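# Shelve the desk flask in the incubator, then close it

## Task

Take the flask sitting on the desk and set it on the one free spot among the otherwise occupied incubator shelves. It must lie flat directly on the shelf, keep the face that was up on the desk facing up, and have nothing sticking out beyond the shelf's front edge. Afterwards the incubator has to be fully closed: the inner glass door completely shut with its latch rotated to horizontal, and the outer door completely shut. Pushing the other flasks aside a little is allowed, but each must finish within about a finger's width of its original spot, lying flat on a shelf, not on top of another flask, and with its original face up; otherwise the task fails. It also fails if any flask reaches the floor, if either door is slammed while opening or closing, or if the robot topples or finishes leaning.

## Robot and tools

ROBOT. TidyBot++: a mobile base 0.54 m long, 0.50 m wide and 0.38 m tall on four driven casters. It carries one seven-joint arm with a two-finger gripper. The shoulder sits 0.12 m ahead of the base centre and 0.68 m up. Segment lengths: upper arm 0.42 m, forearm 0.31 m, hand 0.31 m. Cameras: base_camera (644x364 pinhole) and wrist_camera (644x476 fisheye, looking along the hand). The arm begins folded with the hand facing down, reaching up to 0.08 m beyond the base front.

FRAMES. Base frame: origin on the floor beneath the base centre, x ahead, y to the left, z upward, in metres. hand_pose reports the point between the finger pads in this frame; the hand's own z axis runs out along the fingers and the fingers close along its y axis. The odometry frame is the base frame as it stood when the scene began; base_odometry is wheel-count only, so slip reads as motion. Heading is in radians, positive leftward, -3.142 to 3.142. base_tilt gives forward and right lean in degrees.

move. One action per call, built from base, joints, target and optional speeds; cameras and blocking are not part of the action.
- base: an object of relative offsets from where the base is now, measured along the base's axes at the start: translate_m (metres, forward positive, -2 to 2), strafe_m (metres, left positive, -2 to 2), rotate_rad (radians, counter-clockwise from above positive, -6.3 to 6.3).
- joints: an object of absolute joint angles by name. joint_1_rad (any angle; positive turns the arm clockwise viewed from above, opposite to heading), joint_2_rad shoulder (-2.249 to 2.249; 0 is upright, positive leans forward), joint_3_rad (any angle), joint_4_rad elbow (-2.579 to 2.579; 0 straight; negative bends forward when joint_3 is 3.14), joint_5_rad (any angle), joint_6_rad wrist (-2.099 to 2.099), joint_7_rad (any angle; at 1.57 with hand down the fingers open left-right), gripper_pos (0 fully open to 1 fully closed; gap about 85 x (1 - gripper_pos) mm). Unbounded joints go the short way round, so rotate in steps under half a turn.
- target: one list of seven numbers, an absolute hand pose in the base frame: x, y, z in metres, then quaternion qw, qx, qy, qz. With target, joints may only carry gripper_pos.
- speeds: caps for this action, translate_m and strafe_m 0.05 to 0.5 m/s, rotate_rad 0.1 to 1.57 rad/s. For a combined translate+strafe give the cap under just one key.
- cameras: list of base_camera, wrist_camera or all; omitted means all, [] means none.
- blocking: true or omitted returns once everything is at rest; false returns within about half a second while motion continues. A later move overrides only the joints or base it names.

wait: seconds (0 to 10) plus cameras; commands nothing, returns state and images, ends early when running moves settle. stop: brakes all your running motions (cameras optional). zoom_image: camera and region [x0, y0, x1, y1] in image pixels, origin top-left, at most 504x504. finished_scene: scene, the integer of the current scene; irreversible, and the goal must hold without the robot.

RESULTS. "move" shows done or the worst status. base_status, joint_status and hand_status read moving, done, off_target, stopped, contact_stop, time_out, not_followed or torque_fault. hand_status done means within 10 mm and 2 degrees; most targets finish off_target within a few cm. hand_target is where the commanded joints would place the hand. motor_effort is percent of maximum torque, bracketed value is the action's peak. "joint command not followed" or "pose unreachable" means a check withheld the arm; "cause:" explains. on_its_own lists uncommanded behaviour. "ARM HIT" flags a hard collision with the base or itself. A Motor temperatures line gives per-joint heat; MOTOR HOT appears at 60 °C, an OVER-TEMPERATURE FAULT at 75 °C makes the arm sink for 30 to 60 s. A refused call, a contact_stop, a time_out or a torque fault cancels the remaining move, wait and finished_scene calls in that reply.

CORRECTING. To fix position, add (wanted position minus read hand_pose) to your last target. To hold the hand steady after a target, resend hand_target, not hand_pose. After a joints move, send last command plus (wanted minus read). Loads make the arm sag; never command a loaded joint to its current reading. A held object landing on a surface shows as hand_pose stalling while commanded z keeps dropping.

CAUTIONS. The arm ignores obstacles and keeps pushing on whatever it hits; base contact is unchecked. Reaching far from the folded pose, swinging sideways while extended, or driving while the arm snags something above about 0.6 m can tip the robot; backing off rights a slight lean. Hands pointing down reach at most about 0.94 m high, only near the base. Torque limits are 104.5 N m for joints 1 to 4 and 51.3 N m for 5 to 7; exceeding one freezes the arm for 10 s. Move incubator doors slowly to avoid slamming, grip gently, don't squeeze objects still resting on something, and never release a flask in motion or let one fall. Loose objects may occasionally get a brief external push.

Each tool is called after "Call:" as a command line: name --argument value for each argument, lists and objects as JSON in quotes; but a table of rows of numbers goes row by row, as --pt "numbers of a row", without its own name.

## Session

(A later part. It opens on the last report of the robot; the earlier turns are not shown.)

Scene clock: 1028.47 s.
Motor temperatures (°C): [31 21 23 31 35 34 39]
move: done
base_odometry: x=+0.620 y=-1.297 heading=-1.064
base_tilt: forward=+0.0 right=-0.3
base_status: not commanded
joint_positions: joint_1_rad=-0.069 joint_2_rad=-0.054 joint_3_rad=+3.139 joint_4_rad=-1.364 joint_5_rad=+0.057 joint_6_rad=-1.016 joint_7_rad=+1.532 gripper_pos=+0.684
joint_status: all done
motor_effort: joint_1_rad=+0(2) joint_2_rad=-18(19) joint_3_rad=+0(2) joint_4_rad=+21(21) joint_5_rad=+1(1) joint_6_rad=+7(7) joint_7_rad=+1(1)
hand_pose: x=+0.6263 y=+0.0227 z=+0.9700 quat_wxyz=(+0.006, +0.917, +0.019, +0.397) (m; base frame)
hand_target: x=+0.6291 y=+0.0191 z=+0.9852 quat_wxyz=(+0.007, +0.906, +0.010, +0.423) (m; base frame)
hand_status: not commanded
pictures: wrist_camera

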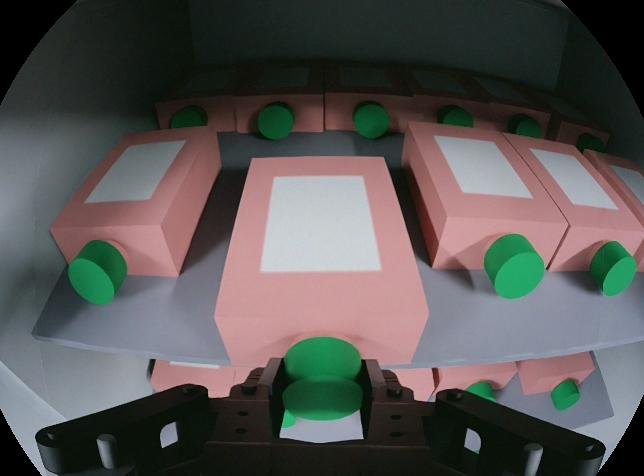

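Call:
move --joints '{"joint_4_rad": -1.382, "joint_6_rad": -0.965}' --cameras '["wrist_camera"]'

Scene clock: 1033.03 s.
Motor temperatures (°C): [31 21 23 31 35 34 39]
move: done
base_odometry: x=+0.620 y=-1.297 heading=-1.064
base_tilt: forward=+0.0 right=-0.3
base_status: not commanded
joint_positions: joint_1_rad=-0.069 joint_2_rad=-0.055 joint_3_rad=+3.139 joint_4_rad=-1.369 joint_5_rad=+0.057 joint_6_rad=-1.010 joint_7_rad=+1.532 gripper_pos=+0.684
joint_status: all done
motor_effort: joint_1_rad=+0(1) joint_2_rad=-18(18) joint_3_rad=-1(2) joint_4_rad=+19(21) joint_5_rad=+0(1) joint_6_rad=+6(7) joint_7_rad=+1(1)
hand_pose: x=+0.6264 y=+0.0227 z=+0.9692 quat_wxyz=(+0.006, +0.917, +0.019, +0.398) (m; base frame)
hand_target: x=+0.6292 y=+0.0192 z=+0.9821 quat_wxyz=(+0.007, +0.907, +0.010, +0.421) (m; base frame)
hand_status: not commanded
pictures: wrist_camera

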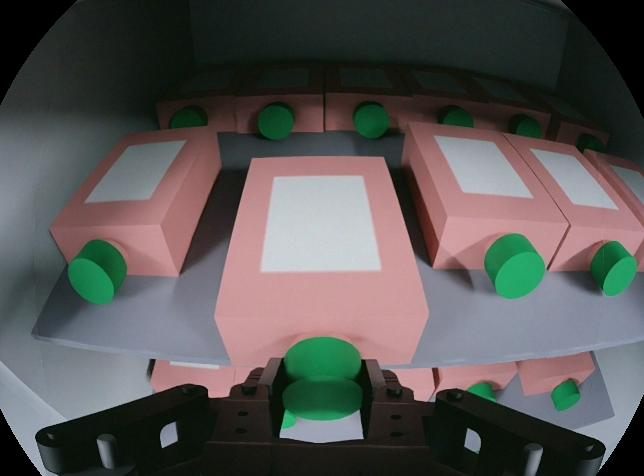

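Call:
move --joints '{"gripper_pos": 0.66}' --cameras '["wrist_camera"]'

Call:
move --joints '{"gripper_pos": 0.58}' --cameras '["wrist_camera"]'

Scene clock: 1067.33 s.
Motor temperatures (°C): [31 21 23 31 35 34 39]
move: done
base_odometry: x=+0.620 y=-1.297 heading=-1.064
base_tilt: forward=+0.0 right=-0.3
base_status: not commanded
joint_positions: joint_1_rad=-0.069 joint_2_rad=-0.055 joint_3_rad=+3.139 joint_4_rad=-1.370 joint_5_rad=+0.057 joint_6_rad=-1.010 joint_7_rad=+1.532 gripper_pos=+0.659
joint_status: all done
motor_effort: joint_1_rad=+0(2) joint_2_rad=-18(18) joint_3_rad=-1(2) joint_4_rad=+21(21) joint_5_rad=+1(1) joint_6_rad=+7(7) joint_7_rad=+0(1)
hand_pose: x=+0.6263 y=+0.0227 z=+0.9688 quat_wxyz=(+0.006, +0.917, +0.019, +0.398) (m; base frame)
hand_target: x=+0.6292 y=+0.0192 z=+0.9821 quat_wxyz=(+0.007, +0.907, +0.010, +0.421) (m; base frame)
hand_status: not commanded
pictures: wrist_camera

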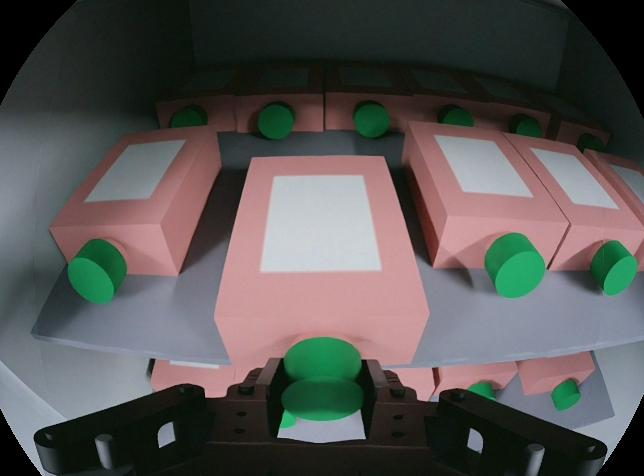

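Scene clock: 1067.83 s.
Motor temperatures (°C): [31 21 23 31 35 34 39]
move: done
base_odometry: x=+0.620 y=-1.297 heading=-1.064
base_tilt: forward=+0.0 right=-0.3
base_status: not commanded
joint_positions: joint_1_rad=-0.069 joint_2_rad=-0.055 joint_3_rad=+3.139 joint_4_rad=-1.370 joint_5_rad=+0.057 joint_6_rad=-1.010 joint_7_rad=+1.532 gripper_pos=+0.580
joint_status: all done
motor_effort: joint_1_rad=-1(1) joint_2_rad=-18(18) joint_3_rad=+0(2) joint_4_rad=+20(21) joint_5_rad=+1(1) joint_6_rad=+7(7) joint_7_rad=+1(1)
hand_pose: x=+0.6263 y=+0.0227 z=+0.9688 quat_wxyz=(+0.006, +0.917, +0.019, +0.398) (m; base frame)
hand_target: x=+0.6292 y=+0.0192 z=+0.9821 quat_wxyz=(+0.007, +0.907, +0.010, +0.421) (m; base frame)
hand_status: not commanded
pictures: wrist_camera

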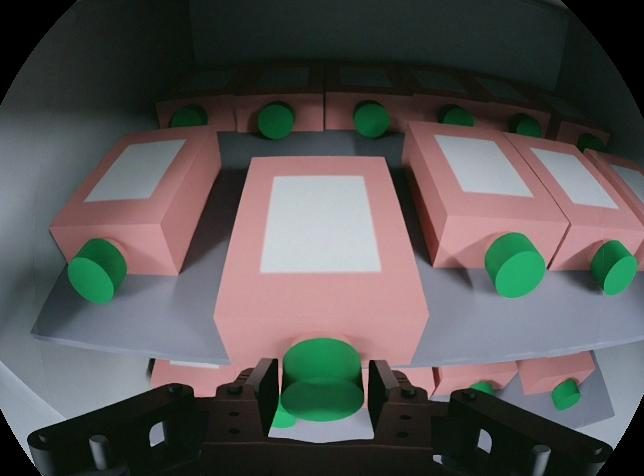

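Call:
move --joints '{"gripper_pos": 0.5}' --cameras '[]'

Call:
move --base '{"translate_m": -0.14}' --speeds '{"translate_m": 0.08}' --cameras '["wrist_camera"]'

Scene clock: 1072.00 s.
Motor temperatures (°C): [31 21 23 31 35 34 39]
move: done
base_odometry: x=+0.620 y=-1.297 heading=-1.064
base_tilt: forward=+0.0 right=-0.3
base_status: not commanded
joint_positions: joint_1_rad=-0.069 joint_2_rad=-0.055 joint_3_rad=+3.139 joint_4_rad=-1.370 joint_5_rad=+0.057 joint_6_rad=-1.010 joint_7_rad=+1.532 gripper_pos=+0.500
joint_status: all done
motor_effort: joint_1_rad=-1(1) joint_2_rad=-18(18) joint_3_rad=-1(1) joint_4_rad=+20(21) joint_5_rad=+1(1) joint_6_rad=+7(7) joint_7_rad=+0(1)
hand_pose: x=+0.6263 y=+0.0227 z=+0.9688 quat_wxyz=(+0.006, +0.917, +0.019, +0.398) (m; base frame)
hand_target: x=+0.6292 y=+0.0192 z=+0.9821 quat_wxyz=(+0.007, +0.907, +0.010, +0.421) (m; base frame)
hand_status: not commanded
pictures: none
No camera images: "cameras" was empty.

Scene clock: 1074.27 s.
Motor temperatures (°C): [31 21 23 31 35 34 39]
move: done
base_odometry: x=+0.552 y=-1.175 heading=-1.064
base_tilt: forward=+0.0 right=-0.3
base_status: done
joint_positions: joint_1_rad=-0.069 joint_2_rad=-0.064 joint_3_rad=+3.139 joint_4_rad=-1.371 joint_5_rad=+0.057 joint_6_rad=-1.010 joint_7_rad=+1.532 gripper_pos=+0.500
joint_status: not commanded
motor_effort: joint_1_rad=-1(1) joint_2_rad=-17(22) joint_3_rad=+0(2) joint_4_rad=+20(21) joint_5_rad=+1(1) joint_6_rad=+7(8) joint_7_rad=+1(1)
hand_pose: x=+0.6239 y=+0.0226 z=+0.9729 quat_wxyz=(+0.006, +0.916, +0.019, +0.402) (m; base frame)
hand_target: x=+0.6292 y=+0.0192 z=+0.9821 quat_wxyz=(+0.007, +0.907, +0.010, +0.421) (m; base frame)
hand_status: not commanded
pictures: wrist_camera

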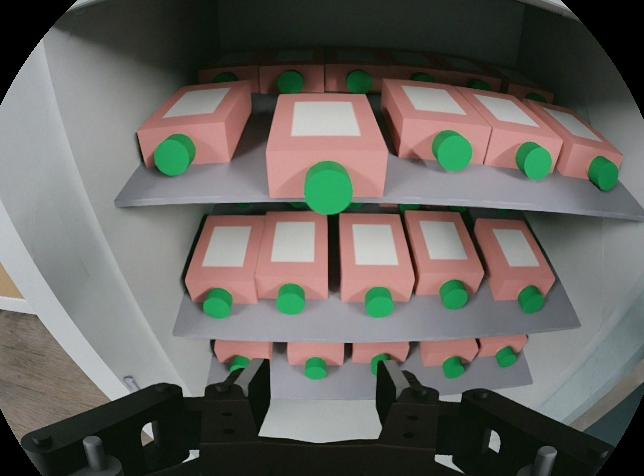

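Call:
move --joints '{"joint_2_rad": -0.18, "joint_4_rad": -1.63, "joint_6_rad": -0.62, "gripper_pos": 1.0}' --base '{"strafe_m": -0.005}' --cameras '["wrist_camera"]'

Scene clock: 1094.20 s.
Motor temperatures (°C): [31 21 23 31 35 34 39]
move: done
base_odometry: x=+0.548 y=-1.177 heading=-1.064
base_tilt: forward=+0.1 right=-0.3
base_status: done
joint_positions: joint_1_rad=-0.069 joint_2_rad=-0.160 joint_3_rad=+3.140 joint_4_rad=-1.618 joint_5_rad=+0.057 joint_6_rad=-0.672 joint_7_rad=+1.532 gripper_pos=+0.999
joint_status: all done
motor_effort: joint_1_rad=+0(3) joint_2_rad=-15(18) joint_3_rad=-1(5) joint_4_rad=+21(22) joint_5_rad=+0(1) joint_6_rad=+8(8) joint_7_rad=+0(1)
hand_pose: x=+0.6275 y=+0.0266 z=+0.9679 quat_wxyz=(+0.000, +0.874, +0.025, +0.485) (m; base frame)
hand_target: x=+0.6285 y=+0.0244 z=+0.9850 quat_wxyz=(-0.001, +0.859, +0.018, +0.511) (m; base frame)
hand_status: not commanded
pictures: wrist_camera

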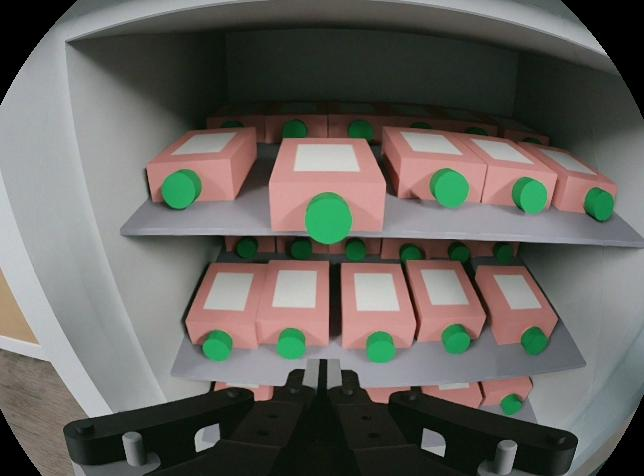

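Call:
move --joints '{"joint_4_rad": -1.597}' --base '{"strafe_m": -0.003}' --cameras '["wrist_camera"]'

Scene clock: 1105.40 s.
Motor temperatures (°C): [31 21 23 31 35 34 39]
move: done
base_odometry: x=+0.545 y=-1.179 heading=-1.064
base_tilt: forward=+0.0 right=-0.4
base_status: done
joint_positions: joint_1_rad=-0.069 joint_2_rad=-0.162 joint_3_rad=+3.140 joint_4_rad=-1.605 joint_5_rad=+0.057 joint_6_rad=-0.668 joint_7_rad=+1.532 gripper_pos=+0.999
joint_status: all done
motor_effort: joint_1_rad=+0(3) joint_2_rad=-15(18) joint_3_rad=+0(5) joint_4_rad=+21(23) joint_5_rad=+0(1) joint_6_rad=+8(8) joint_7_rad=+1(1)
hand_pose: x=+0.6292 y=+0.0265 z=+0.9776 quat_wxyz=(-0.001, +0.869, +0.024, +0.494) (m; base frame)
hand_target: x=+0.6319 y=+0.0246 z=+1.0044 quat_wxyz=(-0.002, +0.851, +0.017, +0.525) (m; base frame)
hand_status: not commanded
pictures: wrist_camera

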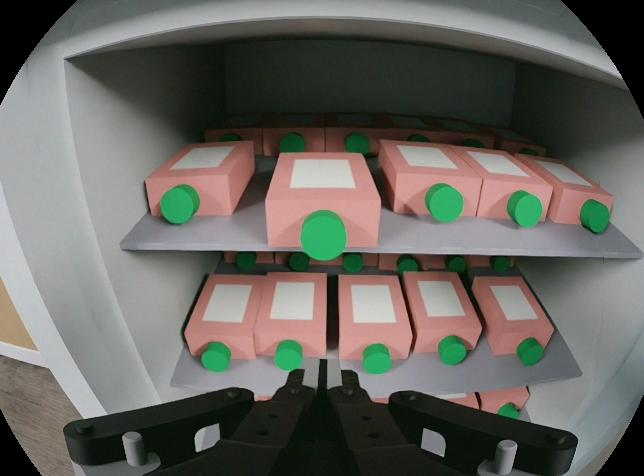

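Call:
move --base '{"translate_m": 0.075}' --speeds '{"translate_m": 0.08}' --cameras '["wrist_camera"]'

Scene clock: 1110.47 s.
Motor temperatures (°C): [31 21 23 31 35 34 39]
move: done
base_odometry: x=+0.582 y=-1.244 heading=-1.064
base_tilt: forward=+0.1 right=-0.3
base_status: done
joint_positions: joint_1_rad=-0.069 joint_2_rad=-0.169 joint_3_rad=+3.140 joint_4_rad=-1.605 joint_5_rad=+0.057 joint_6_rad=-0.667 joint_7_rad=+1.532 gripper_pos=+0.999
joint_status: not commanded
motor_effort: joint_1_rad=-1(1) joint_2_rad=-15(18) joint_3_rad=+0(1) joint_4_rad=+21(22) joint_5_rad=+0(1) joint_6_rad=+8(8) joint_7_rad=+1(1)
hand_pose: x=+0.6273 y=+0.0264 z=+0.9816 quat_wxyz=(-0.001, +0.867, +0.024, +0.497) (m; base frame)
hand_target: x=+0.6319 y=+0.0246 z=+1.0044 quat_wxyz=(-0.002, +0.851, +0.017, +0.525) (m; base frame)
hand_status: not commanded
pictures: wrist_camera

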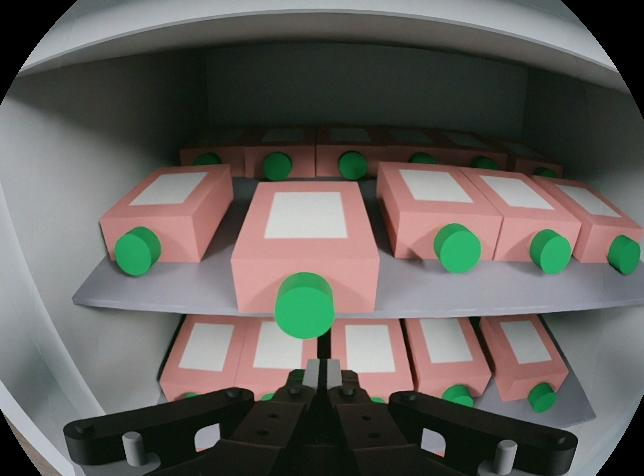

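Call:
move --base '{"strafe_m": 0.008}' --speeds '{"strafe_m": 0.06}' --cameras '["wrist_camera"]'

Scene clock: 1131.23 s.
Motor temperatures (°C): [31 21 23 31 35 34 39]
move: done
base_odometry: x=+0.589 y=-1.241 heading=-1.065
base_tilt: forward=+0.1 right=-0.3
base_status: done
joint_positions: joint_1_rad=-0.070 joint_2_rad=-0.169 joint_3_rad=+3.140 joint_4_rad=-1.605 joint_5_rad=+0.057 joint_6_rad=-0.667 joint_7_rad=+1.532 gripper_pos=+0.999
joint_status: not commanded
motor_effort: joint_1_rad=+0(2) joint_2_rad=-15(17) joint_3_rad=+0(3) joint_4_rad=+21(22) joint_5_rad=+0(1) joint_6_rad=+8(8) joint_7_rad=+1(1)
hand_pose: x=+0.6272 y=+0.0267 z=+0.9816 quat_wxyz=(-0.001, +0.867, +0.025, +0.497) (m; base frame)
hand_target: x=+0.6319 y=+0.0246 z=+1.0044 quat_wxyz=(-0.002, +0.851, +0.017, +0.525) (m; base frame)
hand_status: not commanded
pictures: wrist_camera

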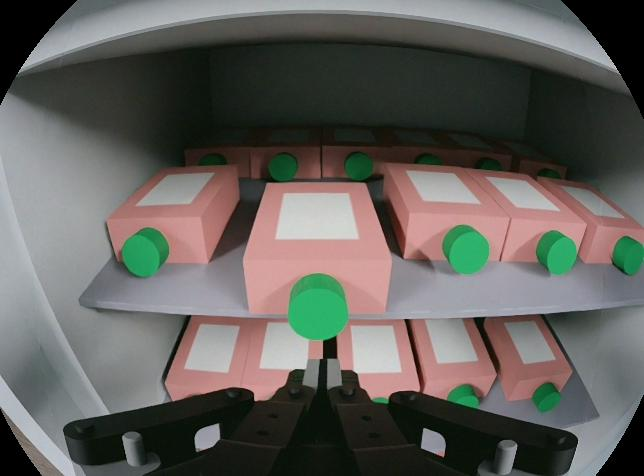

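Call:
move --base '{"translate_m": 0.03}' --speeds '{"translate_m": 0.05}' --cameras '["wrist_camera"]'

Scene clock: 1137.07 s.
Motor temperatures (°C): [31 21 23 31 35 34 39]
move: done
base_odometry: x=+0.603 y=-1.267 heading=-1.064
base_tilt: forward=+0.1 right=-0.3
base_status: done
joint_positions: joint_1_rad=-0.070 joint_2_rad=-0.171 joint_3_rad=+3.140 joint_4_rad=-1.605 joint_5_rad=+0.057 joint_6_rad=-0.666 joint_7_rad=+1.532 gripper_pos=+0.999
joint_status: not commanded
motor_effort: joint_1_rad=+0(1) joint_2_rad=-15(19) joint_3_rad=-1(2) joint_4_rad=+21(23) joint_5_rad=+1(1) joint_6_rad=+8(8) joint_7_rad=+0(1)
hand_pose: x=+0.6268 y=+0.0266 z=+0.9825 quat_wxyz=(-0.001, +0.867, +0.025, +0.498) (m; base frame)
hand_target: x=+0.6319 y=+0.0246 z=+1.0044 quat_wxyz=(-0.002, +0.851, +0.017, +0.525) (m; base frame)
hand_status: not commanded
pictures: wrist_camera

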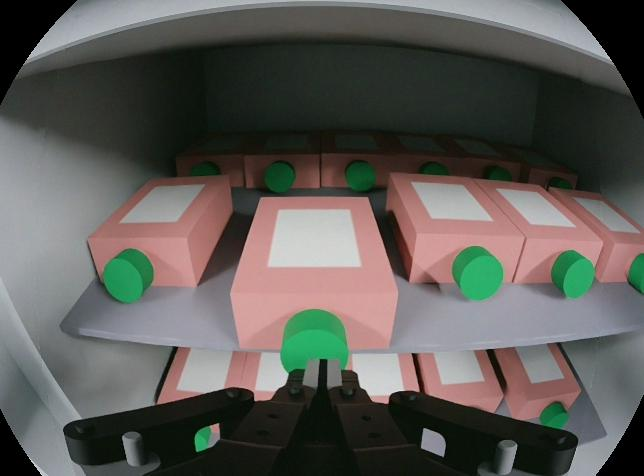

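Call:
move --base '{"translate_m": 0.015}' --speeds '{"translate_m": 0.05}' --cameras '["wrist_camera"]'

Scene clock: 1141.93 s.
Motor temperatures (°C): [31 21 23 31 35 34 39]
move: done
base_odometry: x=+0.611 y=-1.280 heading=-1.064
base_tilt: forward=+0.1 right=-0.3
base_status: done
joint_positions: joint_1_rad=-0.070 joint_2_rad=-0.172 joint_3_rad=+3.140 joint_4_rad=-1.605 joint_5_rad=+0.057 joint_6_rad=-0.666 joint_7_rad=+1.532 gripper_pos=+0.999
joint_status: not commanded
motor_effort: joint_1_rad=+0(1) joint_2_rad=-15(18) joint_3_rad=-1(1) joint_4_rad=+22(22) joint_5_rad=+1(1) joint_6_rad=+8(8) joint_7_rad=+0(1)
hand_pose: x=+0.6265 y=+0.0266 z=+0.9832 quat_wxyz=(-0.001, +0.866, +0.025, +0.499) (m; base frame)
hand_target: x=+0.6319 y=+0.0246 z=+1.0044 quat_wxyz=(-0.002, +0.851, +0.017, +0.525) (m; base frame)
hand_status: not commanded
pictures: wrist_camera

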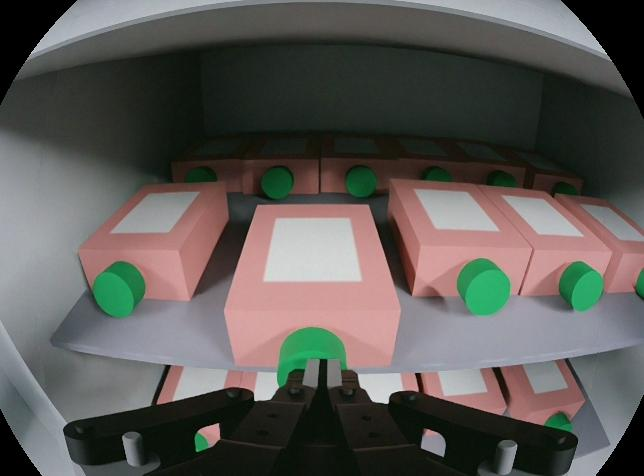

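Call:
move --base '{"strafe_m": 0.004, "translate_m": 0.008}' --speeds '{"translate_m": 0.05}' --cameras '["wrist_camera"]'

Call:
zoom_image --camera "wrist_camera" --region '[200, 180, 440, 420]'

Scene clock: 1149.77 s.
Motor temperatures (°C): [31 21 23 31 35 34 39]
move: done
base_odometry: x=+0.618 y=-1.285 heading=-1.064
base_tilt: forward=+0.0 right=-0.3
base_status: done
joint_positions: joint_1_rad=-0.070 joint_2_rad=-0.172 joint_3_rad=+3.140 joint_4_rad=-1.605 joint_5_rad=+0.057 joint_6_rad=-0.666 joint_7_rad=+1.532 gripper_pos=+0.999
joint_status: not commanded
motor_effort: joint_1_rad=+0(1) joint_2_rad=-15(17) joint_3_rad=-1(2) joint_4_rad=+21(22) joint_5_rad=+0(1) joint_6_rad=+8(8) joint_7_rad=+0(1)
hand_pose: x=+0.6266 y=+0.0266 z=+0.9833 quat_wxyz=(-0.001, +0.866, +0.025, +0.499) (m; base frame)
hand_target: x=+0.6319 y=+0.0246 z=+1.0044 quat_wxyz=(-0.002, +0.851, +0.017, +0.525) (m; base frame)
hand_status: not commanded
pictures: wrist_camera

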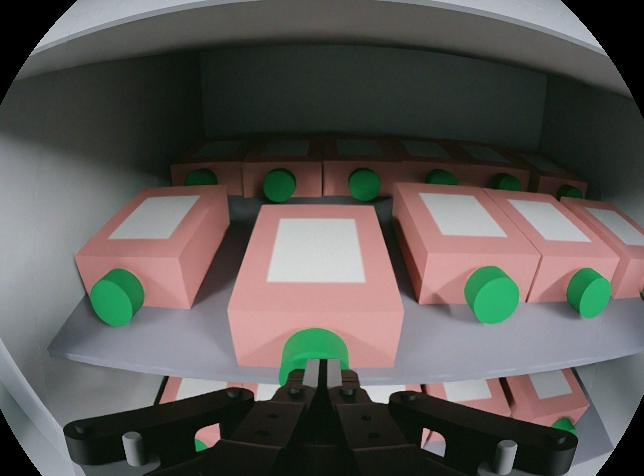

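Scaled by 2.100.

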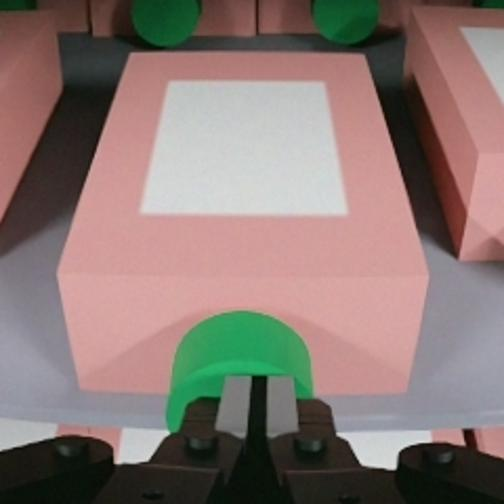

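Call:
move --base '{"translate_m": 0.02}' --speeds '{"translate_m": 0.05}' --cameras '["wrist_camera"]'

Call:
zoom_image --camera "wrist_camera" --region '[200, 180, 440, 420]'

Scene clock: 1161.07 s.
Motor temperatures (°C): [31 21 23 31 35 34 39]
move: done
base_odometry: x=+0.628 y=-1.303 heading=-1.064
base_tilt: forward=+0.1 right=-0.3
base_status: done
joint_positions: joint_1_rad=-0.070 joint_2_rad=-0.174 joint_3_rad=+3.140 joint_4_rad=-1.605 joint_5_rad=+0.057 joint_6_rad=-0.665 joint_7_rad=+1.532 gripper_pos=+0.999
joint_status: not commanded
motor_effort: joint_1_rad=+0(1) joint_2_rad=-15(19) joint_3_rad=+0(2) joint_4_rad=+21(22) joint_5_rad=+0(1) joint_6_rad=+8(9) joint_7_rad=+1(1)
hand_pose: x=+0.6261 y=+0.0266 z=+0.9842 quat_wxyz=(-0.001, +0.866, +0.025, +0.500) (m; base frame)
hand_target: x=+0.6319 y=+0.0246 z=+1.0044 quat_wxyz=(-0.002, +0.851, +0.017, +0.525) (m; base frame)
hand_status: not commanded
pictures: wrist_camera

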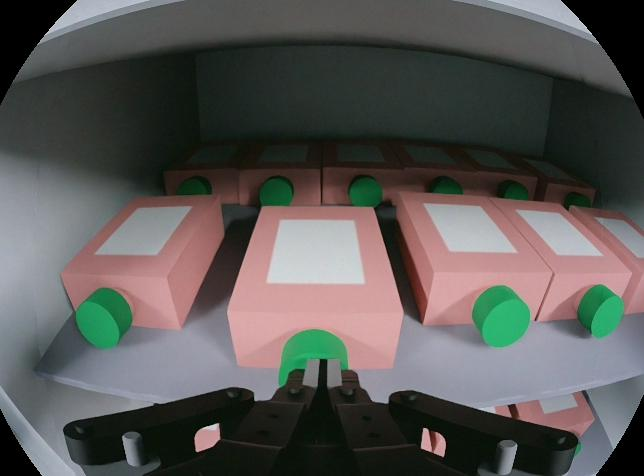

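Scaled by 2.100.

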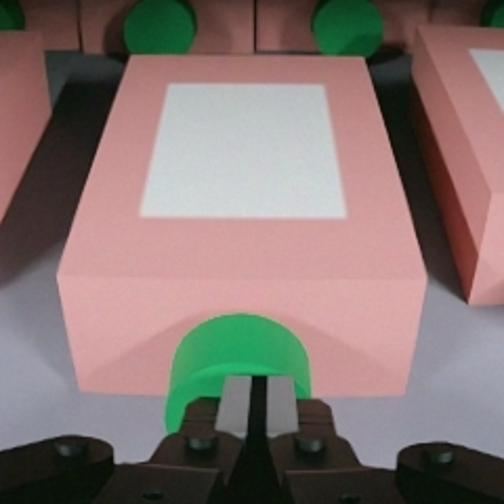

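Call:
move --base '{"translate_m": 0.017}' --speeds '{"translate_m": 0.05}' --cameras '["wrist_camera"]'

Call:
move --base '{"translate_m": -0.12}' --speeds '{"translate_m": 0.1}' --cameras '["wrist_camera"]'

Call:
zoom_image --camera "wrist_camera" --region '[100, 80, 600, 380]'

Scene clock: 1176.20 s.
Motor temperatures (°C): [31 21 23 31 35 34 39]
move: done
base_odometry: x=+0.636 y=-1.317 heading=-1.064
base_tilt: forward=+0.0 right=-0.3
base_status: done
joint_positions: joint_1_rad=-0.070 joint_2_rad=-0.175 joint_3_rad=+3.140 joint_4_rad=-1.605 joint_5_rad=+0.057 joint_6_rad=-0.665 joint_7_rad=+1.532 gripper_pos=+0.999
joint_status: not commanded
motor_effort: joint_1_rad=-1(1) joint_2_rad=-15(18) joint_3_rad=+0(2) joint_4_rad=+22(22) joint_5_rad=+1(1) joint_6_rad=+8(8) joint_7_rad=+0(1)
hand_pose: x=+0.6258 y=+0.0266 z=+0.9848 quat_wxyz=(-0.001, +0.866, +0.025, +0.500) (m; base frame)
hand_target: x=+0.6319 y=+0.0246 z=+1.0044 quat_wxyz=(-0.002, +0.851, +0.017, +0.525) (m; base frame)
hand_status: not commanded
pictures: wrist_camera

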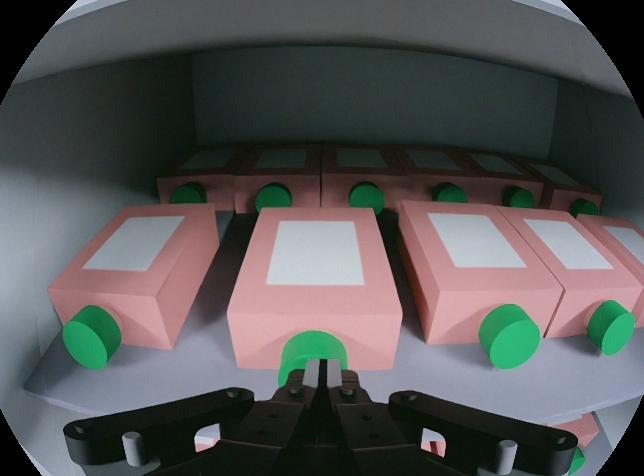

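Scene clock: 1177.97 s.
Motor temperatures (°C): [31 21 23 31 35 34 39]
move: done
base_odometry: x=+0.578 y=-1.212 heading=-1.064
base_tilt: forward=+0.0 right=-0.3
base_status: done
joint_positions: joint_1_rad=-0.070 joint_2_rad=-0.177 joint_3_rad=+3.140 joint_4_rad=-1.605 joint_5_rad=+0.057 joint_6_rad=-0.665 joint_7_rad=+1.532 gripper_pos=+0.999
joint_status: not commanded
motor_effort: joint_1_rad=-1(1) joint_2_rad=-15(18) joint_3_rad=-1(2) joint_4_rad=+22(22) joint_5_rad=+1(1) joint_6_rad=+8(8) joint_7_rad=+1(1)
hand_pose: x=+0.6253 y=+0.0266 z=+0.9859 quat_wxyz=(-0.001, +0.865, +0.024, +0.501) (m; base frame)
hand_target: x=+0.6319 y=+0.0246 z=+1.0044 quat_wxyz=(-0.002, +0.851, +0.017, +0.525) (m; base frame)
hand_status: not commanded
pictures: wrist_camera

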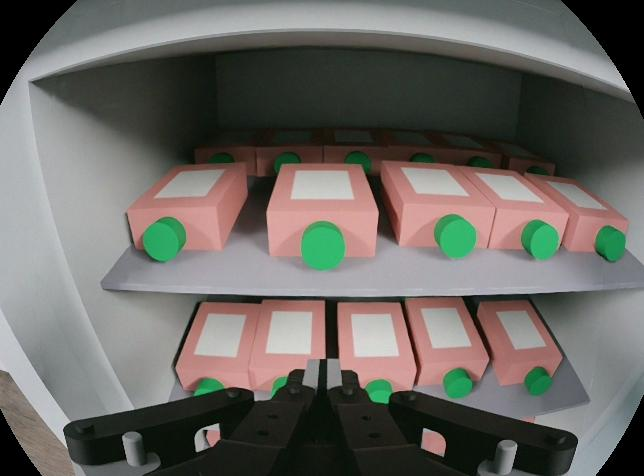

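Scaled by 1.008.

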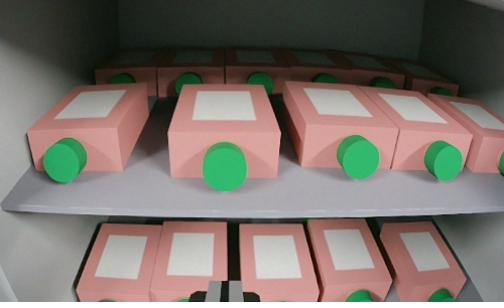

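Call:
move --base '{"translate_m": -0.5}' --speeds '{"translate_m": 0.3}' --cameras '["wrist_camera"]'

Call:
move --joints '{"joint_1_rad": 0.6, "joint_6_rad": -0.35}' --cameras '["all"]'

Scene clock: 1189.80 s.
Motor temperatures (°C): [31 21 23 31 35 34 39]
move: done
base_odometry: x=+0.335 y=-0.775 heading=-1.064
base_tilt: forward=+0.0 right=-0.3
base_status: done
joint_positions: joint_1_rad=-0.070 joint_2_rad=-0.178 joint_3_rad=+3.140 joint_4_rad=-1.605 joint_5_rad=+0.057 joint_6_rad=-0.664 joint_7_rad=+1.532 gripper_pos=+0.999
joint_status: not commanded
motor_effort: joint_1_rad=+0(1) joint_2_rad=-14(18) joint_3_rad=-1(2) joint_4_rad=+21(22) joint_5_rad=+0(1) joint_6_rad=+8(8) joint_7_rad=+1(1)
hand_pose: x=+0.6250 y=+0.0265 z=+0.9868 quat_wxyz=(-0.001, +0.864, +0.024, +0.502) (m; base frame)
hand_target: x=+0.6319 y=+0.0246 z=+1.0044 quat_wxyz=(-0.002, +0.851, +0.017, +0.525) (m; base frame)
hand_status: not commanded
pictures: wrist_camera

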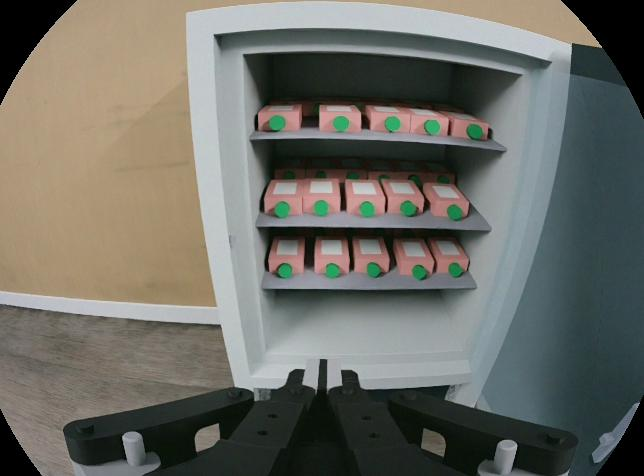

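Scene clock: 1191.73 s.
Motor temperatures (°C): [31 21 23 31 35 34 39]
move: done
base_odometry: x=+0.335 y=-0.775 heading=-1.064
base_tilt: forward=+0.0 right=-0.3
base_status: not commanded
joint_positions: joint_1_rad=+0.587 joint_2_rad=-0.178 joint_3_rad=+3.140 joint_4_rad=-1.605 joint_5_rad=+0.057 joint_6_rad=-0.402 joint_7_rad=+1.532 gripper_pos=+0.999
joint_status: all done
motor_effort: joint_1_rad=+0(2) joint_2_rad=-15(15) joint_3_rad=+0(2) joint_4_rad=+21(22) joint_5_rad=+0(1) joint_6_rad=+9(9) joint_7_rad=+0(1)
hand_pose: x=+0.5639 y=-0.3015 z=+1.0619 quat_wxyz=(+0.188, +0.758, -0.230, +0.581) (m; base frame)
hand_target: x=+0.5617 y=-0.3103 z=+1.0835 quat_wxyz=(+0.198, +0.736, -0.234, +0.603) (m; base frame)
hand_status: not commanded
pictures: base_camera, wrist_camera

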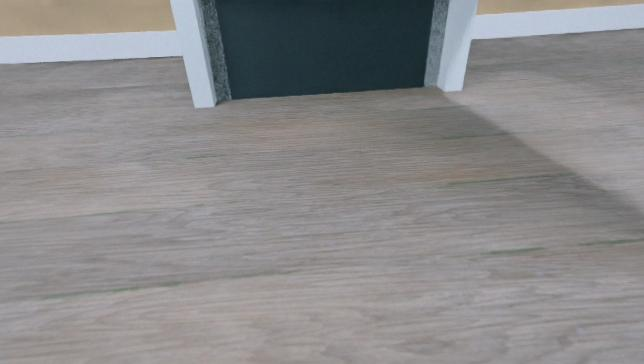

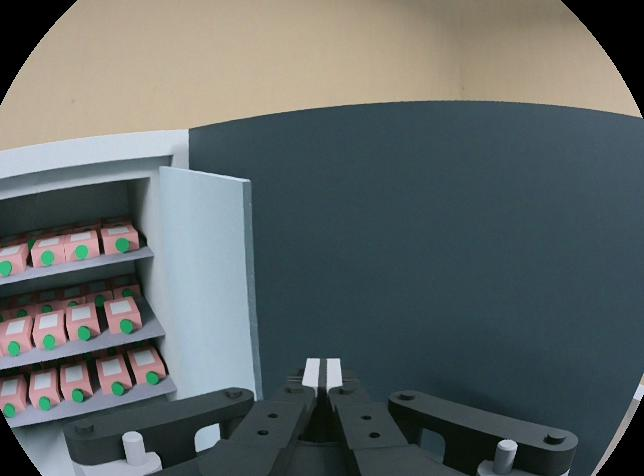

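Call:
move --joints '{"joint_1_rad": 0.1, "joint_6_rad": -0.55}' --cameras '["wrist_camera"]'

Scene clock: 1221.07 s.
Motor temperatures (°C): [31 21 23 31 35 34 39]
move: done
base_odometry: x=+0.335 y=-0.775 heading=-1.064
base_tilt: forward=+0.0 right=-0.2
base_status: not commanded
joint_positions: joint_1_rad=+0.113 joint_2_rad=-0.178 joint_3_rad=+3.140 joint_4_rad=-1.605 joint_5_rad=+0.057 joint_6_rad=-0.495 joint_7_rad=+1.532 gripper_pos=+0.999
joint_status: all done
motor_effort: joint_1_rad=+0(2) joint_2_rad=-15(16) joint_3_rad=+0(2) joint_4_rad=+21(23) joint_5_rad=+0(1) joint_6_rad=+9(9) joint_7_rad=+0(1)
hand_pose: x=+0.6436 y=-0.0659 z=+1.0343 quat_wxyz=(+0.046, +0.818, -0.049, +0.571) (m; base frame)
hand_target: x=+0.6378 y=-0.0621 z=+1.0242 quat_wxyz=(+0.043, +0.830, -0.052, +0.553) (m; base frame)
hand_status: not commanded
pictures: wrist_camera

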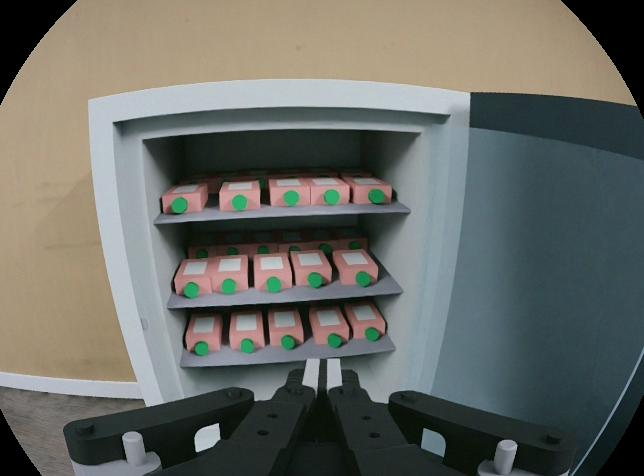

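Call:
move --base '{"translate_m": -0.4}' --joints '{"joint_1_rad": -0.07}' --speeds '{"translate_m": 0.3}' --cameras '["wrist_camera"]'

Call:
move --base '{"strafe_m": -0.45}' --speeds '{"strafe_m": 0.3}' --cameras '["all"]'

Scene clock: 1269.43 s.
Motor temperatures (°C): [31 21 23 31 35 34 39]
move: done
base_odometry: x=+0.141 y=-0.425 heading=-1.064
base_tilt: forward=+0.0 right=-0.3
base_status: done
joint_positions: joint_1_rad=-0.058 joint_2_rad=-0.179 joint_3_rad=+3.140 joint_4_rad=-1.605 joint_5_rad=+0.057 joint_6_rad=-0.499 joint_7_rad=+1.532 gripper_pos=+0.999
joint_status: all done
motor_effort: joint_1_rad=-1(2) joint_2_rad=-15(19) joint_3_rad=-1(2) joint_4_rad=+21(22) joint_5_rad=+1(1) joint_6_rad=+8(9) joint_7_rad=+1(1)
hand_pose: x=+0.6466 y=+0.0246 z=+1.0333 quat_wxyz=(-0.003, +0.820, +0.021, +0.572) (m; base frame)
hand_target: x=+0.6409 y=+0.0265 z=+1.0242 quat_wxyz=(-0.005, +0.832, +0.019, +0.555) (m; base frame)
hand_status: not commanded
pictures: wrist_camera

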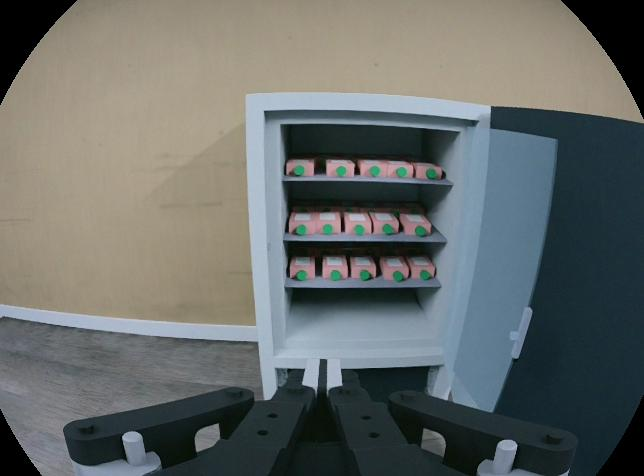

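Scene clock: 1271.83 s.
Motor temperatures (°C): [31 21 23 31 35 34 39]
move: done
base_odometry: x=-0.252 y=-0.643 heading=-1.064
base_tilt: forward=+0.0 right=-0.4
base_status: done
joint_positions: joint_1_rad=-0.062 joint_2_rad=-0.179 joint_3_rad=+3.141 joint_4_rad=-1.605 joint_5_rad=+0.057 joint_6_rad=-0.500 joint_7_rad=+1.532 gripper_pos=+0.999
joint_status: not commanded
motor_effort: joint_1_rad=+0(2) joint_2_rad=-15(16) joint_3_rad=-1(3) joint_4_rad=+22(22) joint_5_rad=+0(1) joint_6_rad=+8(9) joint_7_rad=+0(1)
hand_pose: x=+0.6466 y=+0.0261 z=+1.0332 quat_wxyz=(-0.004, +0.820, +0.022, +0.571) (m; base frame)
hand_target: x=+0.6409 y=+0.0265 z=+1.0242 quat_wxyz=(-0.005, +0.832, +0.019, +0.555) (m; base frame)
hand_status: not commanded
pictures: base_camera, wrist_camera

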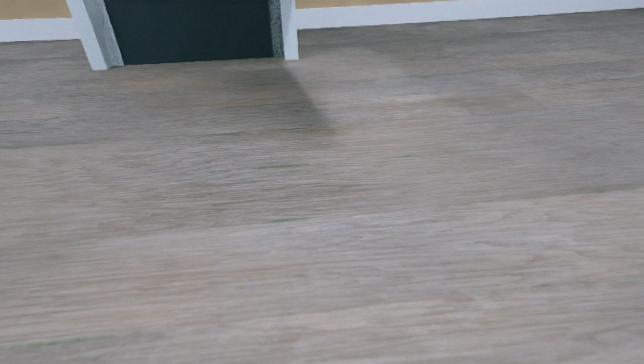

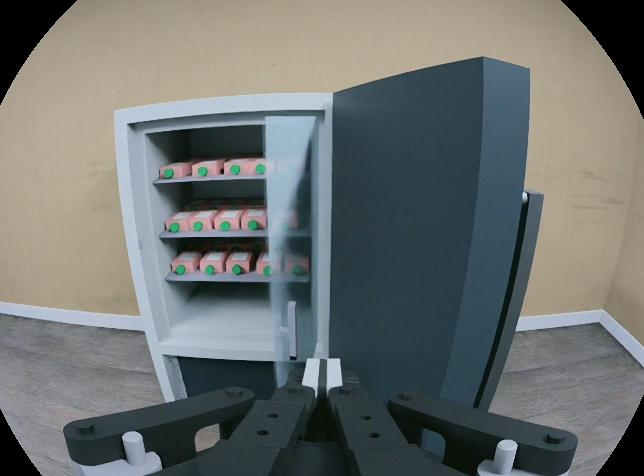

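Call:
move --base '{"strafe_m": -0.35}' --joints '{"joint_1_rad": -0.76}' --speeds '{"strafe_m": 0.3}' --cameras '["wrist_camera"]'

Call:
move --base '{"translate_m": 0.5}' --speeds '{"translate_m": 0.2}' --cameras '["wrist_camera"]'

Scene clock: 1330.40 s.
Motor temperatures (°C): [31 21 23 31 35 33 39]
move: done
base_odometry: x=-0.559 y=-0.813 heading=-1.065
base_tilt: forward=+0.0 right=-0.3
base_status: done
joint_positions: joint_1_rad=-0.745 joint_2_rad=-0.179 joint_3_rad=+3.141 joint_4_rad=-1.605 joint_5_rad=+0.057 joint_6_rad=-0.500 joint_7_rad=+1.532 gripper_pos=+0.999
joint_status: all done
motor_effort: joint_1_rad=+0(2) joint_2_rad=-15(16) joint_3_rad=+0(2) joint_4_rad=+22(22) joint_5_rad=+1(1) joint_6_rad=+9(9) joint_7_rad=+1(1)
hand_pose: x=+0.5116 y=+0.3531 z=+1.0331 quat_wxyz=(-0.195, +0.766, +0.296, +0.537) (m; base frame)
hand_target: x=+0.5046 y=+0.3527 z=+1.0242 quat_wxyz=(-0.192, +0.777, +0.299, +0.520) (m; base frame)
hand_status: not commanded
pictures: wrist_camera

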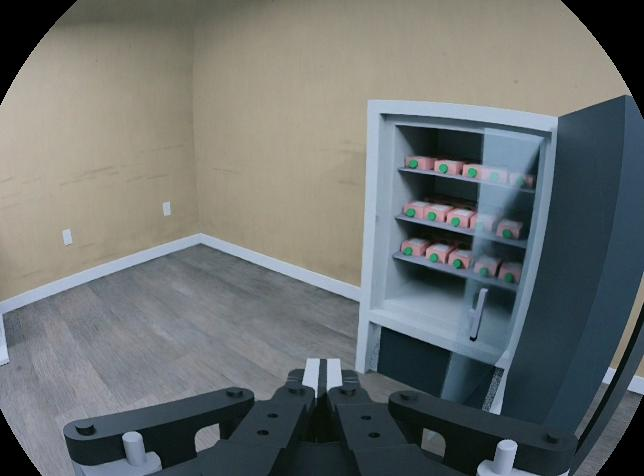

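Scene clock: 1333.60 s.
Motor temperatures (°C): [31 21 23 31 35 33 39]
move: done
base_odometry: x=-0.316 y=-1.250 heading=-1.064
base_tilt: forward=+0.0 right=-0.3
base_status: done
joint_positions: joint_1_rad=-0.827 joint_2_rad=-0.259 joint_3_rad=+3.047 joint_4_rad=-1.624 joint_5_rad=+0.057 joint_6_rad=-0.537 joint_7_rad=+1.532 gripper_pos=+0.999
joint_status: not commanded
motor_effort: joint_1_rad=+11(14) joint_2_rad=+3(16) joint_3_rad=+17(19) joint_4_rad=+25(29) joint_5_rad=+3(4) joint_6_rad=+12(14) joint_7_rad=-1(2)
hand_pose: x=+0.4178 y=+0.3929 z=+1.0512 quat_wxyz=(-0.235, +0.728, +0.363, +0.531) (m; base frame)
hand_target: x=+0.5046 y=+0.3527 z=+1.0242 quat_wxyz=(-0.192, +0.777, +0.299, +0.520) (m; base frame)
hand_status: not commanded
pictures: wrist_camera

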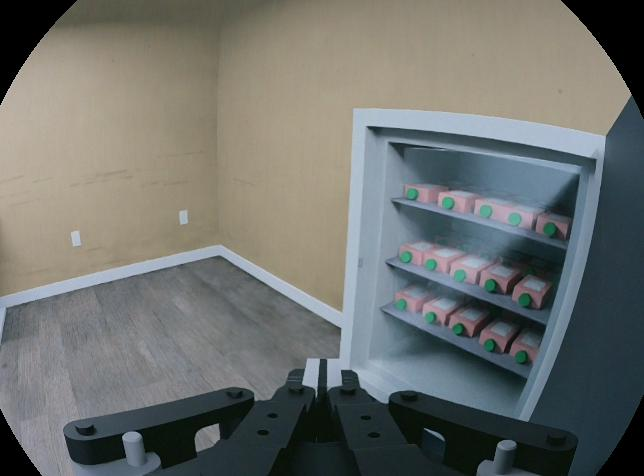

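Call:
move --base '{"translate_m": -0.15}' --speeds '{"translate_m": 0.1}' --cameras '["all"]'

Scene clock: 1345.67 s.
Motor temperatures (°C): [31 21 23 31 35 33 39]
move: done
base_odometry: x=-0.389 y=-1.119 heading=-1.064
base_tilt: forward=+0.0 right=-0.3
base_status: done
joint_positions: joint_1_rad=-0.768 joint_2_rad=-0.183 joint_3_rad=+3.132 joint_4_rad=-1.598 joint_5_rad=+0.057 joint_6_rad=-0.537 joint_7_rad=+1.532 gripper_pos=+0.999
joint_status: not commanded
motor_effort: joint_1_rad=+0(12) joint_2_rad=-14(16) joint_3_rad=-1(17) joint_4_rad=+21(24) joint_5_rad=+0(3) joint_6_rad=+8(11) joint_7_rad=+1(2)
hand_pose: x=+0.4968 y=+0.3616 z=+1.0284 quat_wxyz=(-0.198, +0.768, +0.310, +0.524) (m; base frame)
hand_target: x=+0.5046 y=+0.3527 z=+1.0242 quat_wxyz=(-0.192, +0.777, +0.299, +0.520) (m; base frame)
hand_status: not commanded
pictures: base_camera, wrist_camera

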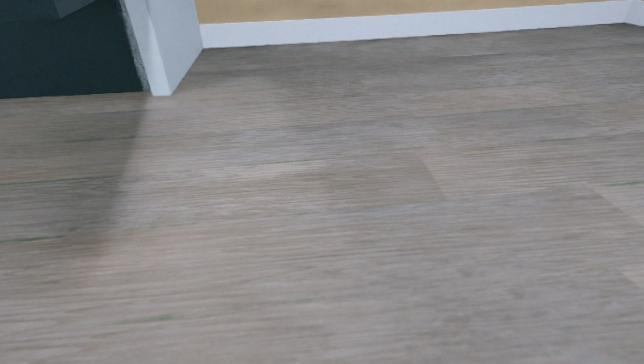

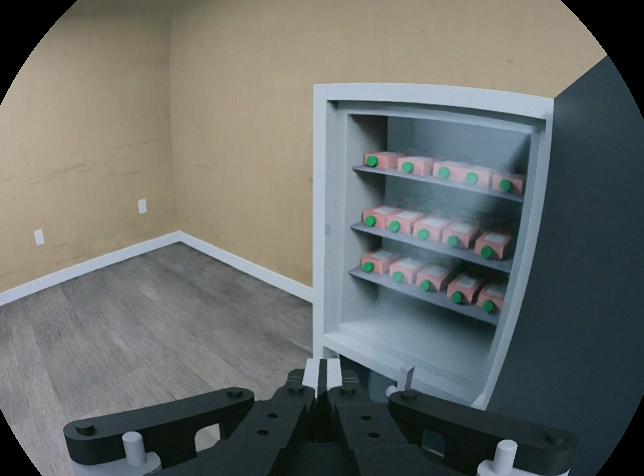

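Call:
move --base '{"translate_m": -0.3}' --speeds '{"translate_m": 0.2}' --cameras '[]'

Call:
move --base '{"strafe_m": 0.45}' --joints '{"joint_1_rad": -0.07, "gripper_pos": 0.4}' --speeds '{"strafe_m": 0.25}' --cameras '["wrist_camera"]'

Scene clock: 1409.13 s.
Motor temperatures (°C): [31 21 23 31 35 33 39]
move: done
base_odometry: x=-0.535 y=-0.856 heading=-1.063
base_tilt: forward=+0.1 right=-0.3
base_status: done
joint_positions: joint_1_rad=-0.767 joint_2_rad=-0.179 joint_3_rad=+3.133 joint_4_rad=-1.598 joint_5_rad=+0.057 joint_6_rad=-0.537 joint_7_rad=+1.532 gripper_pos=+0.999
joint_status: not commanded
motor_effort: joint_1_rad=+0(2) joint_2_rad=-15(17) joint_3_rad=+0(3) joint_4_rad=+21(22) joint_5_rad=+0(1) joint_6_rad=+8(9) joint_7_rad=+0(1)
hand_pose: x=+0.4982 y=+0.3618 z=+1.0267 quat_wxyz=(-0.197, +0.769, +0.310, +0.523) (m; base frame)
hand_target: x=+0.5046 y=+0.3527 z=+1.0242 quat_wxyz=(-0.192, +0.777, +0.299, +0.520) (m; base frame)
hand_status: not commanded
pictures: none
No camera images: "cameras" was empty.

Scene clock: 1411.73 s.
Motor temperatures (°C): [31 21 23 31 35 33 39]
move: done
base_odometry: x=-0.142 y=-0.637 heading=-1.062
base_tilt: forward=+0.0 right=-0.3
base_status: done
joint_positions: joint_1_rad=-0.082 joint_2_rad=-0.179 joint_3_rad=+3.135 joint_4_rad=-1.598 joint_5_rad=+0.057 joint_6_rad=-0.537 joint_7_rad=+1.532 gripper_pos=+0.400
joint_status: all done
motor_effort: joint_1_rad=+0(2) joint_2_rad=-15(16) joint_3_rad=-1(2) joint_4_rad=+22(23) joint_5_rad=+1(1) joint_6_rad=+8(9) joint_7_rad=+1(1)
hand_pose: x=+0.6416 y=+0.0390 z=+1.0268 quat_wxyz=(-0.009, +0.828, +0.033, +0.559) (m; base frame)
hand_target: x=+0.6409 y=+0.0265 z=+1.0242 quat_wxyz=(-0.005, +0.832, +0.019, +0.555) (m; base frame)
hand_status: not commanded
pictures: wrist_camera

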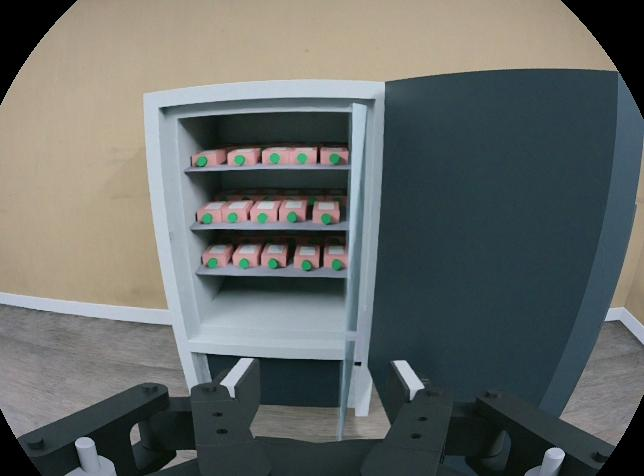

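Call:
move --base '{"translate_m": 0.3, "strafe_m": -0.022}' --speeds '{"translate_m": 0.15}' --cameras '["wrist_camera"]'

Scene clock: 1423.83 s.
Motor temperatures (°C): [31 21 23 31 35 33 39]
move: done
base_odometry: x=-0.015 y=-0.910 heading=-1.062
base_tilt: forward=+0.0 right=-0.3
base_status: done
joint_positions: joint_1_rad=-0.082 joint_2_rad=-0.175 joint_3_rad=+3.135 joint_4_rad=-1.598 joint_5_rad=+0.057 joint_6_rad=-0.537 joint_7_rad=+1.532 gripper_pos=+0.400
joint_status: not commanded
motor_effort: joint_1_rad=-1(1) joint_2_rad=-15(18) joint_3_rad=+0(1) joint_4_rad=+22(22) joint_5_rad=+0(1) joint_6_rad=+8(9) joint_7_rad=+1(1)
hand_pose: x=+0.6432 y=+0.0392 z=+1.0243 quat_wxyz=(-0.009, +0.830, +0.033, +0.557) (m; base frame)
hand_target: x=+0.6409 y=+0.0265 z=+1.0242 quat_wxyz=(-0.005, +0.832, +0.019, +0.555) (m; base frame)
hand_status: not commanded
pictures: wrist_camera

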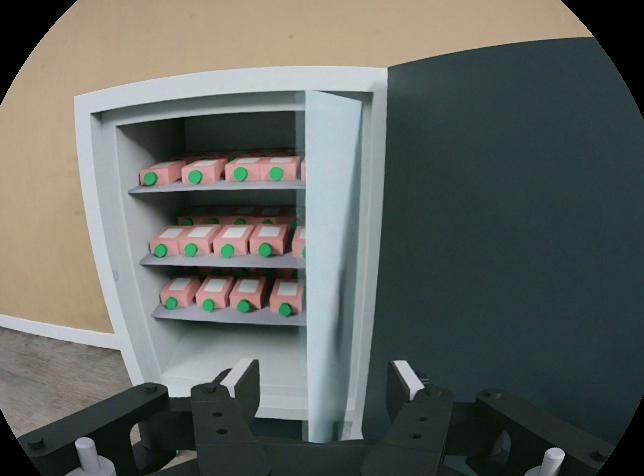

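Call:
move --base '{"translate_m": 0.05, "strafe_m": 0.008}' --speeds '{"translate_m": 0.08}' --cameras '["wrist_camera"]'

Scene clock: 1435.73 s.
Motor temperatures (°C): [31 21 23 31 35 33 39]
move: done
base_odometry: x=+0.017 y=-0.950 heading=-1.062
base_tilt: forward=+0.1 right=-0.3
base_status: done
joint_positions: joint_1_rad=-0.082 joint_2_rad=-0.174 joint_3_rad=+3.135 joint_4_rad=-1.598 joint_5_rad=+0.057 joint_6_rad=-0.537 joint_7_rad=+1.532 gripper_pos=+0.400
joint_status: not commanded
motor_effort: joint_1_rad=-1(2) joint_2_rad=-15(19) joint_3_rad=+0(1) joint_4_rad=+22(22) joint_5_rad=+0(1) joint_6_rad=+8(9) joint_7_rad=+1(1)
hand_pose: x=+0.6433 y=+0.0391 z=+1.0241 quat_wxyz=(-0.009, +0.830, +0.033, +0.557) (m; base frame)
hand_target: x=+0.6409 y=+0.0265 z=+1.0242 quat_wxyz=(-0.005, +0.832, +0.019, +0.555) (m; base frame)
hand_status: not commanded
pictures: wrist_camera

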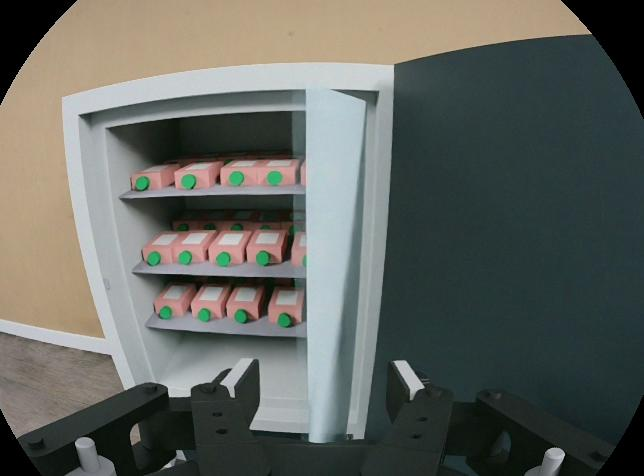

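Call:
move --base '{"translate_m": 0.045, "strafe_m": 0.004}' --speeds '{"translate_m": 0.06}' --cameras '["wrist_camera"]'

Scene clock: 1445.53 s.
Motor temperatures (°C): [31 21 23 31 35 33 39]
move: done
base_odometry: x=+0.042 y=-0.987 heading=-1.062
base_tilt: forward=+0.0 right=-0.3
base_status: done
joint_positions: joint_1_rad=-0.082 joint_2_rad=-0.175 joint_3_rad=+3.135 joint_4_rad=-1.598 joint_5_rad=+0.057 joint_6_rad=-0.537 joint_7_rad=+1.532 gripper_pos=+0.400
joint_status: not commanded
motor_effort: joint_1_rad=-1(1) joint_2_rad=-15(18) joint_3_rad=+0(1) joint_4_rad=+22(22) joint_5_rad=+1(1) joint_6_rad=+8(9) joint_7_rad=+0(1)
hand_pose: x=+0.6431 y=+0.0390 z=+1.0245 quat_wxyz=(-0.009, +0.830, +0.033, +0.557) (m; base frame)
hand_target: x=+0.6409 y=+0.0265 z=+1.0242 quat_wxyz=(-0.005, +0.832, +0.019, +0.555) (m; base frame)
hand_status: not commanded
pictures: wrist_camera

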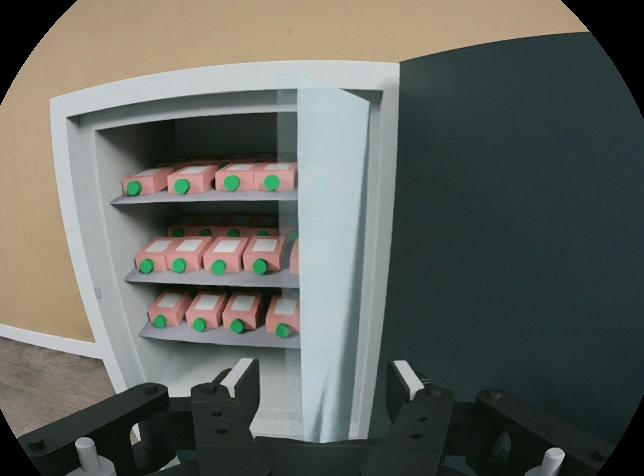

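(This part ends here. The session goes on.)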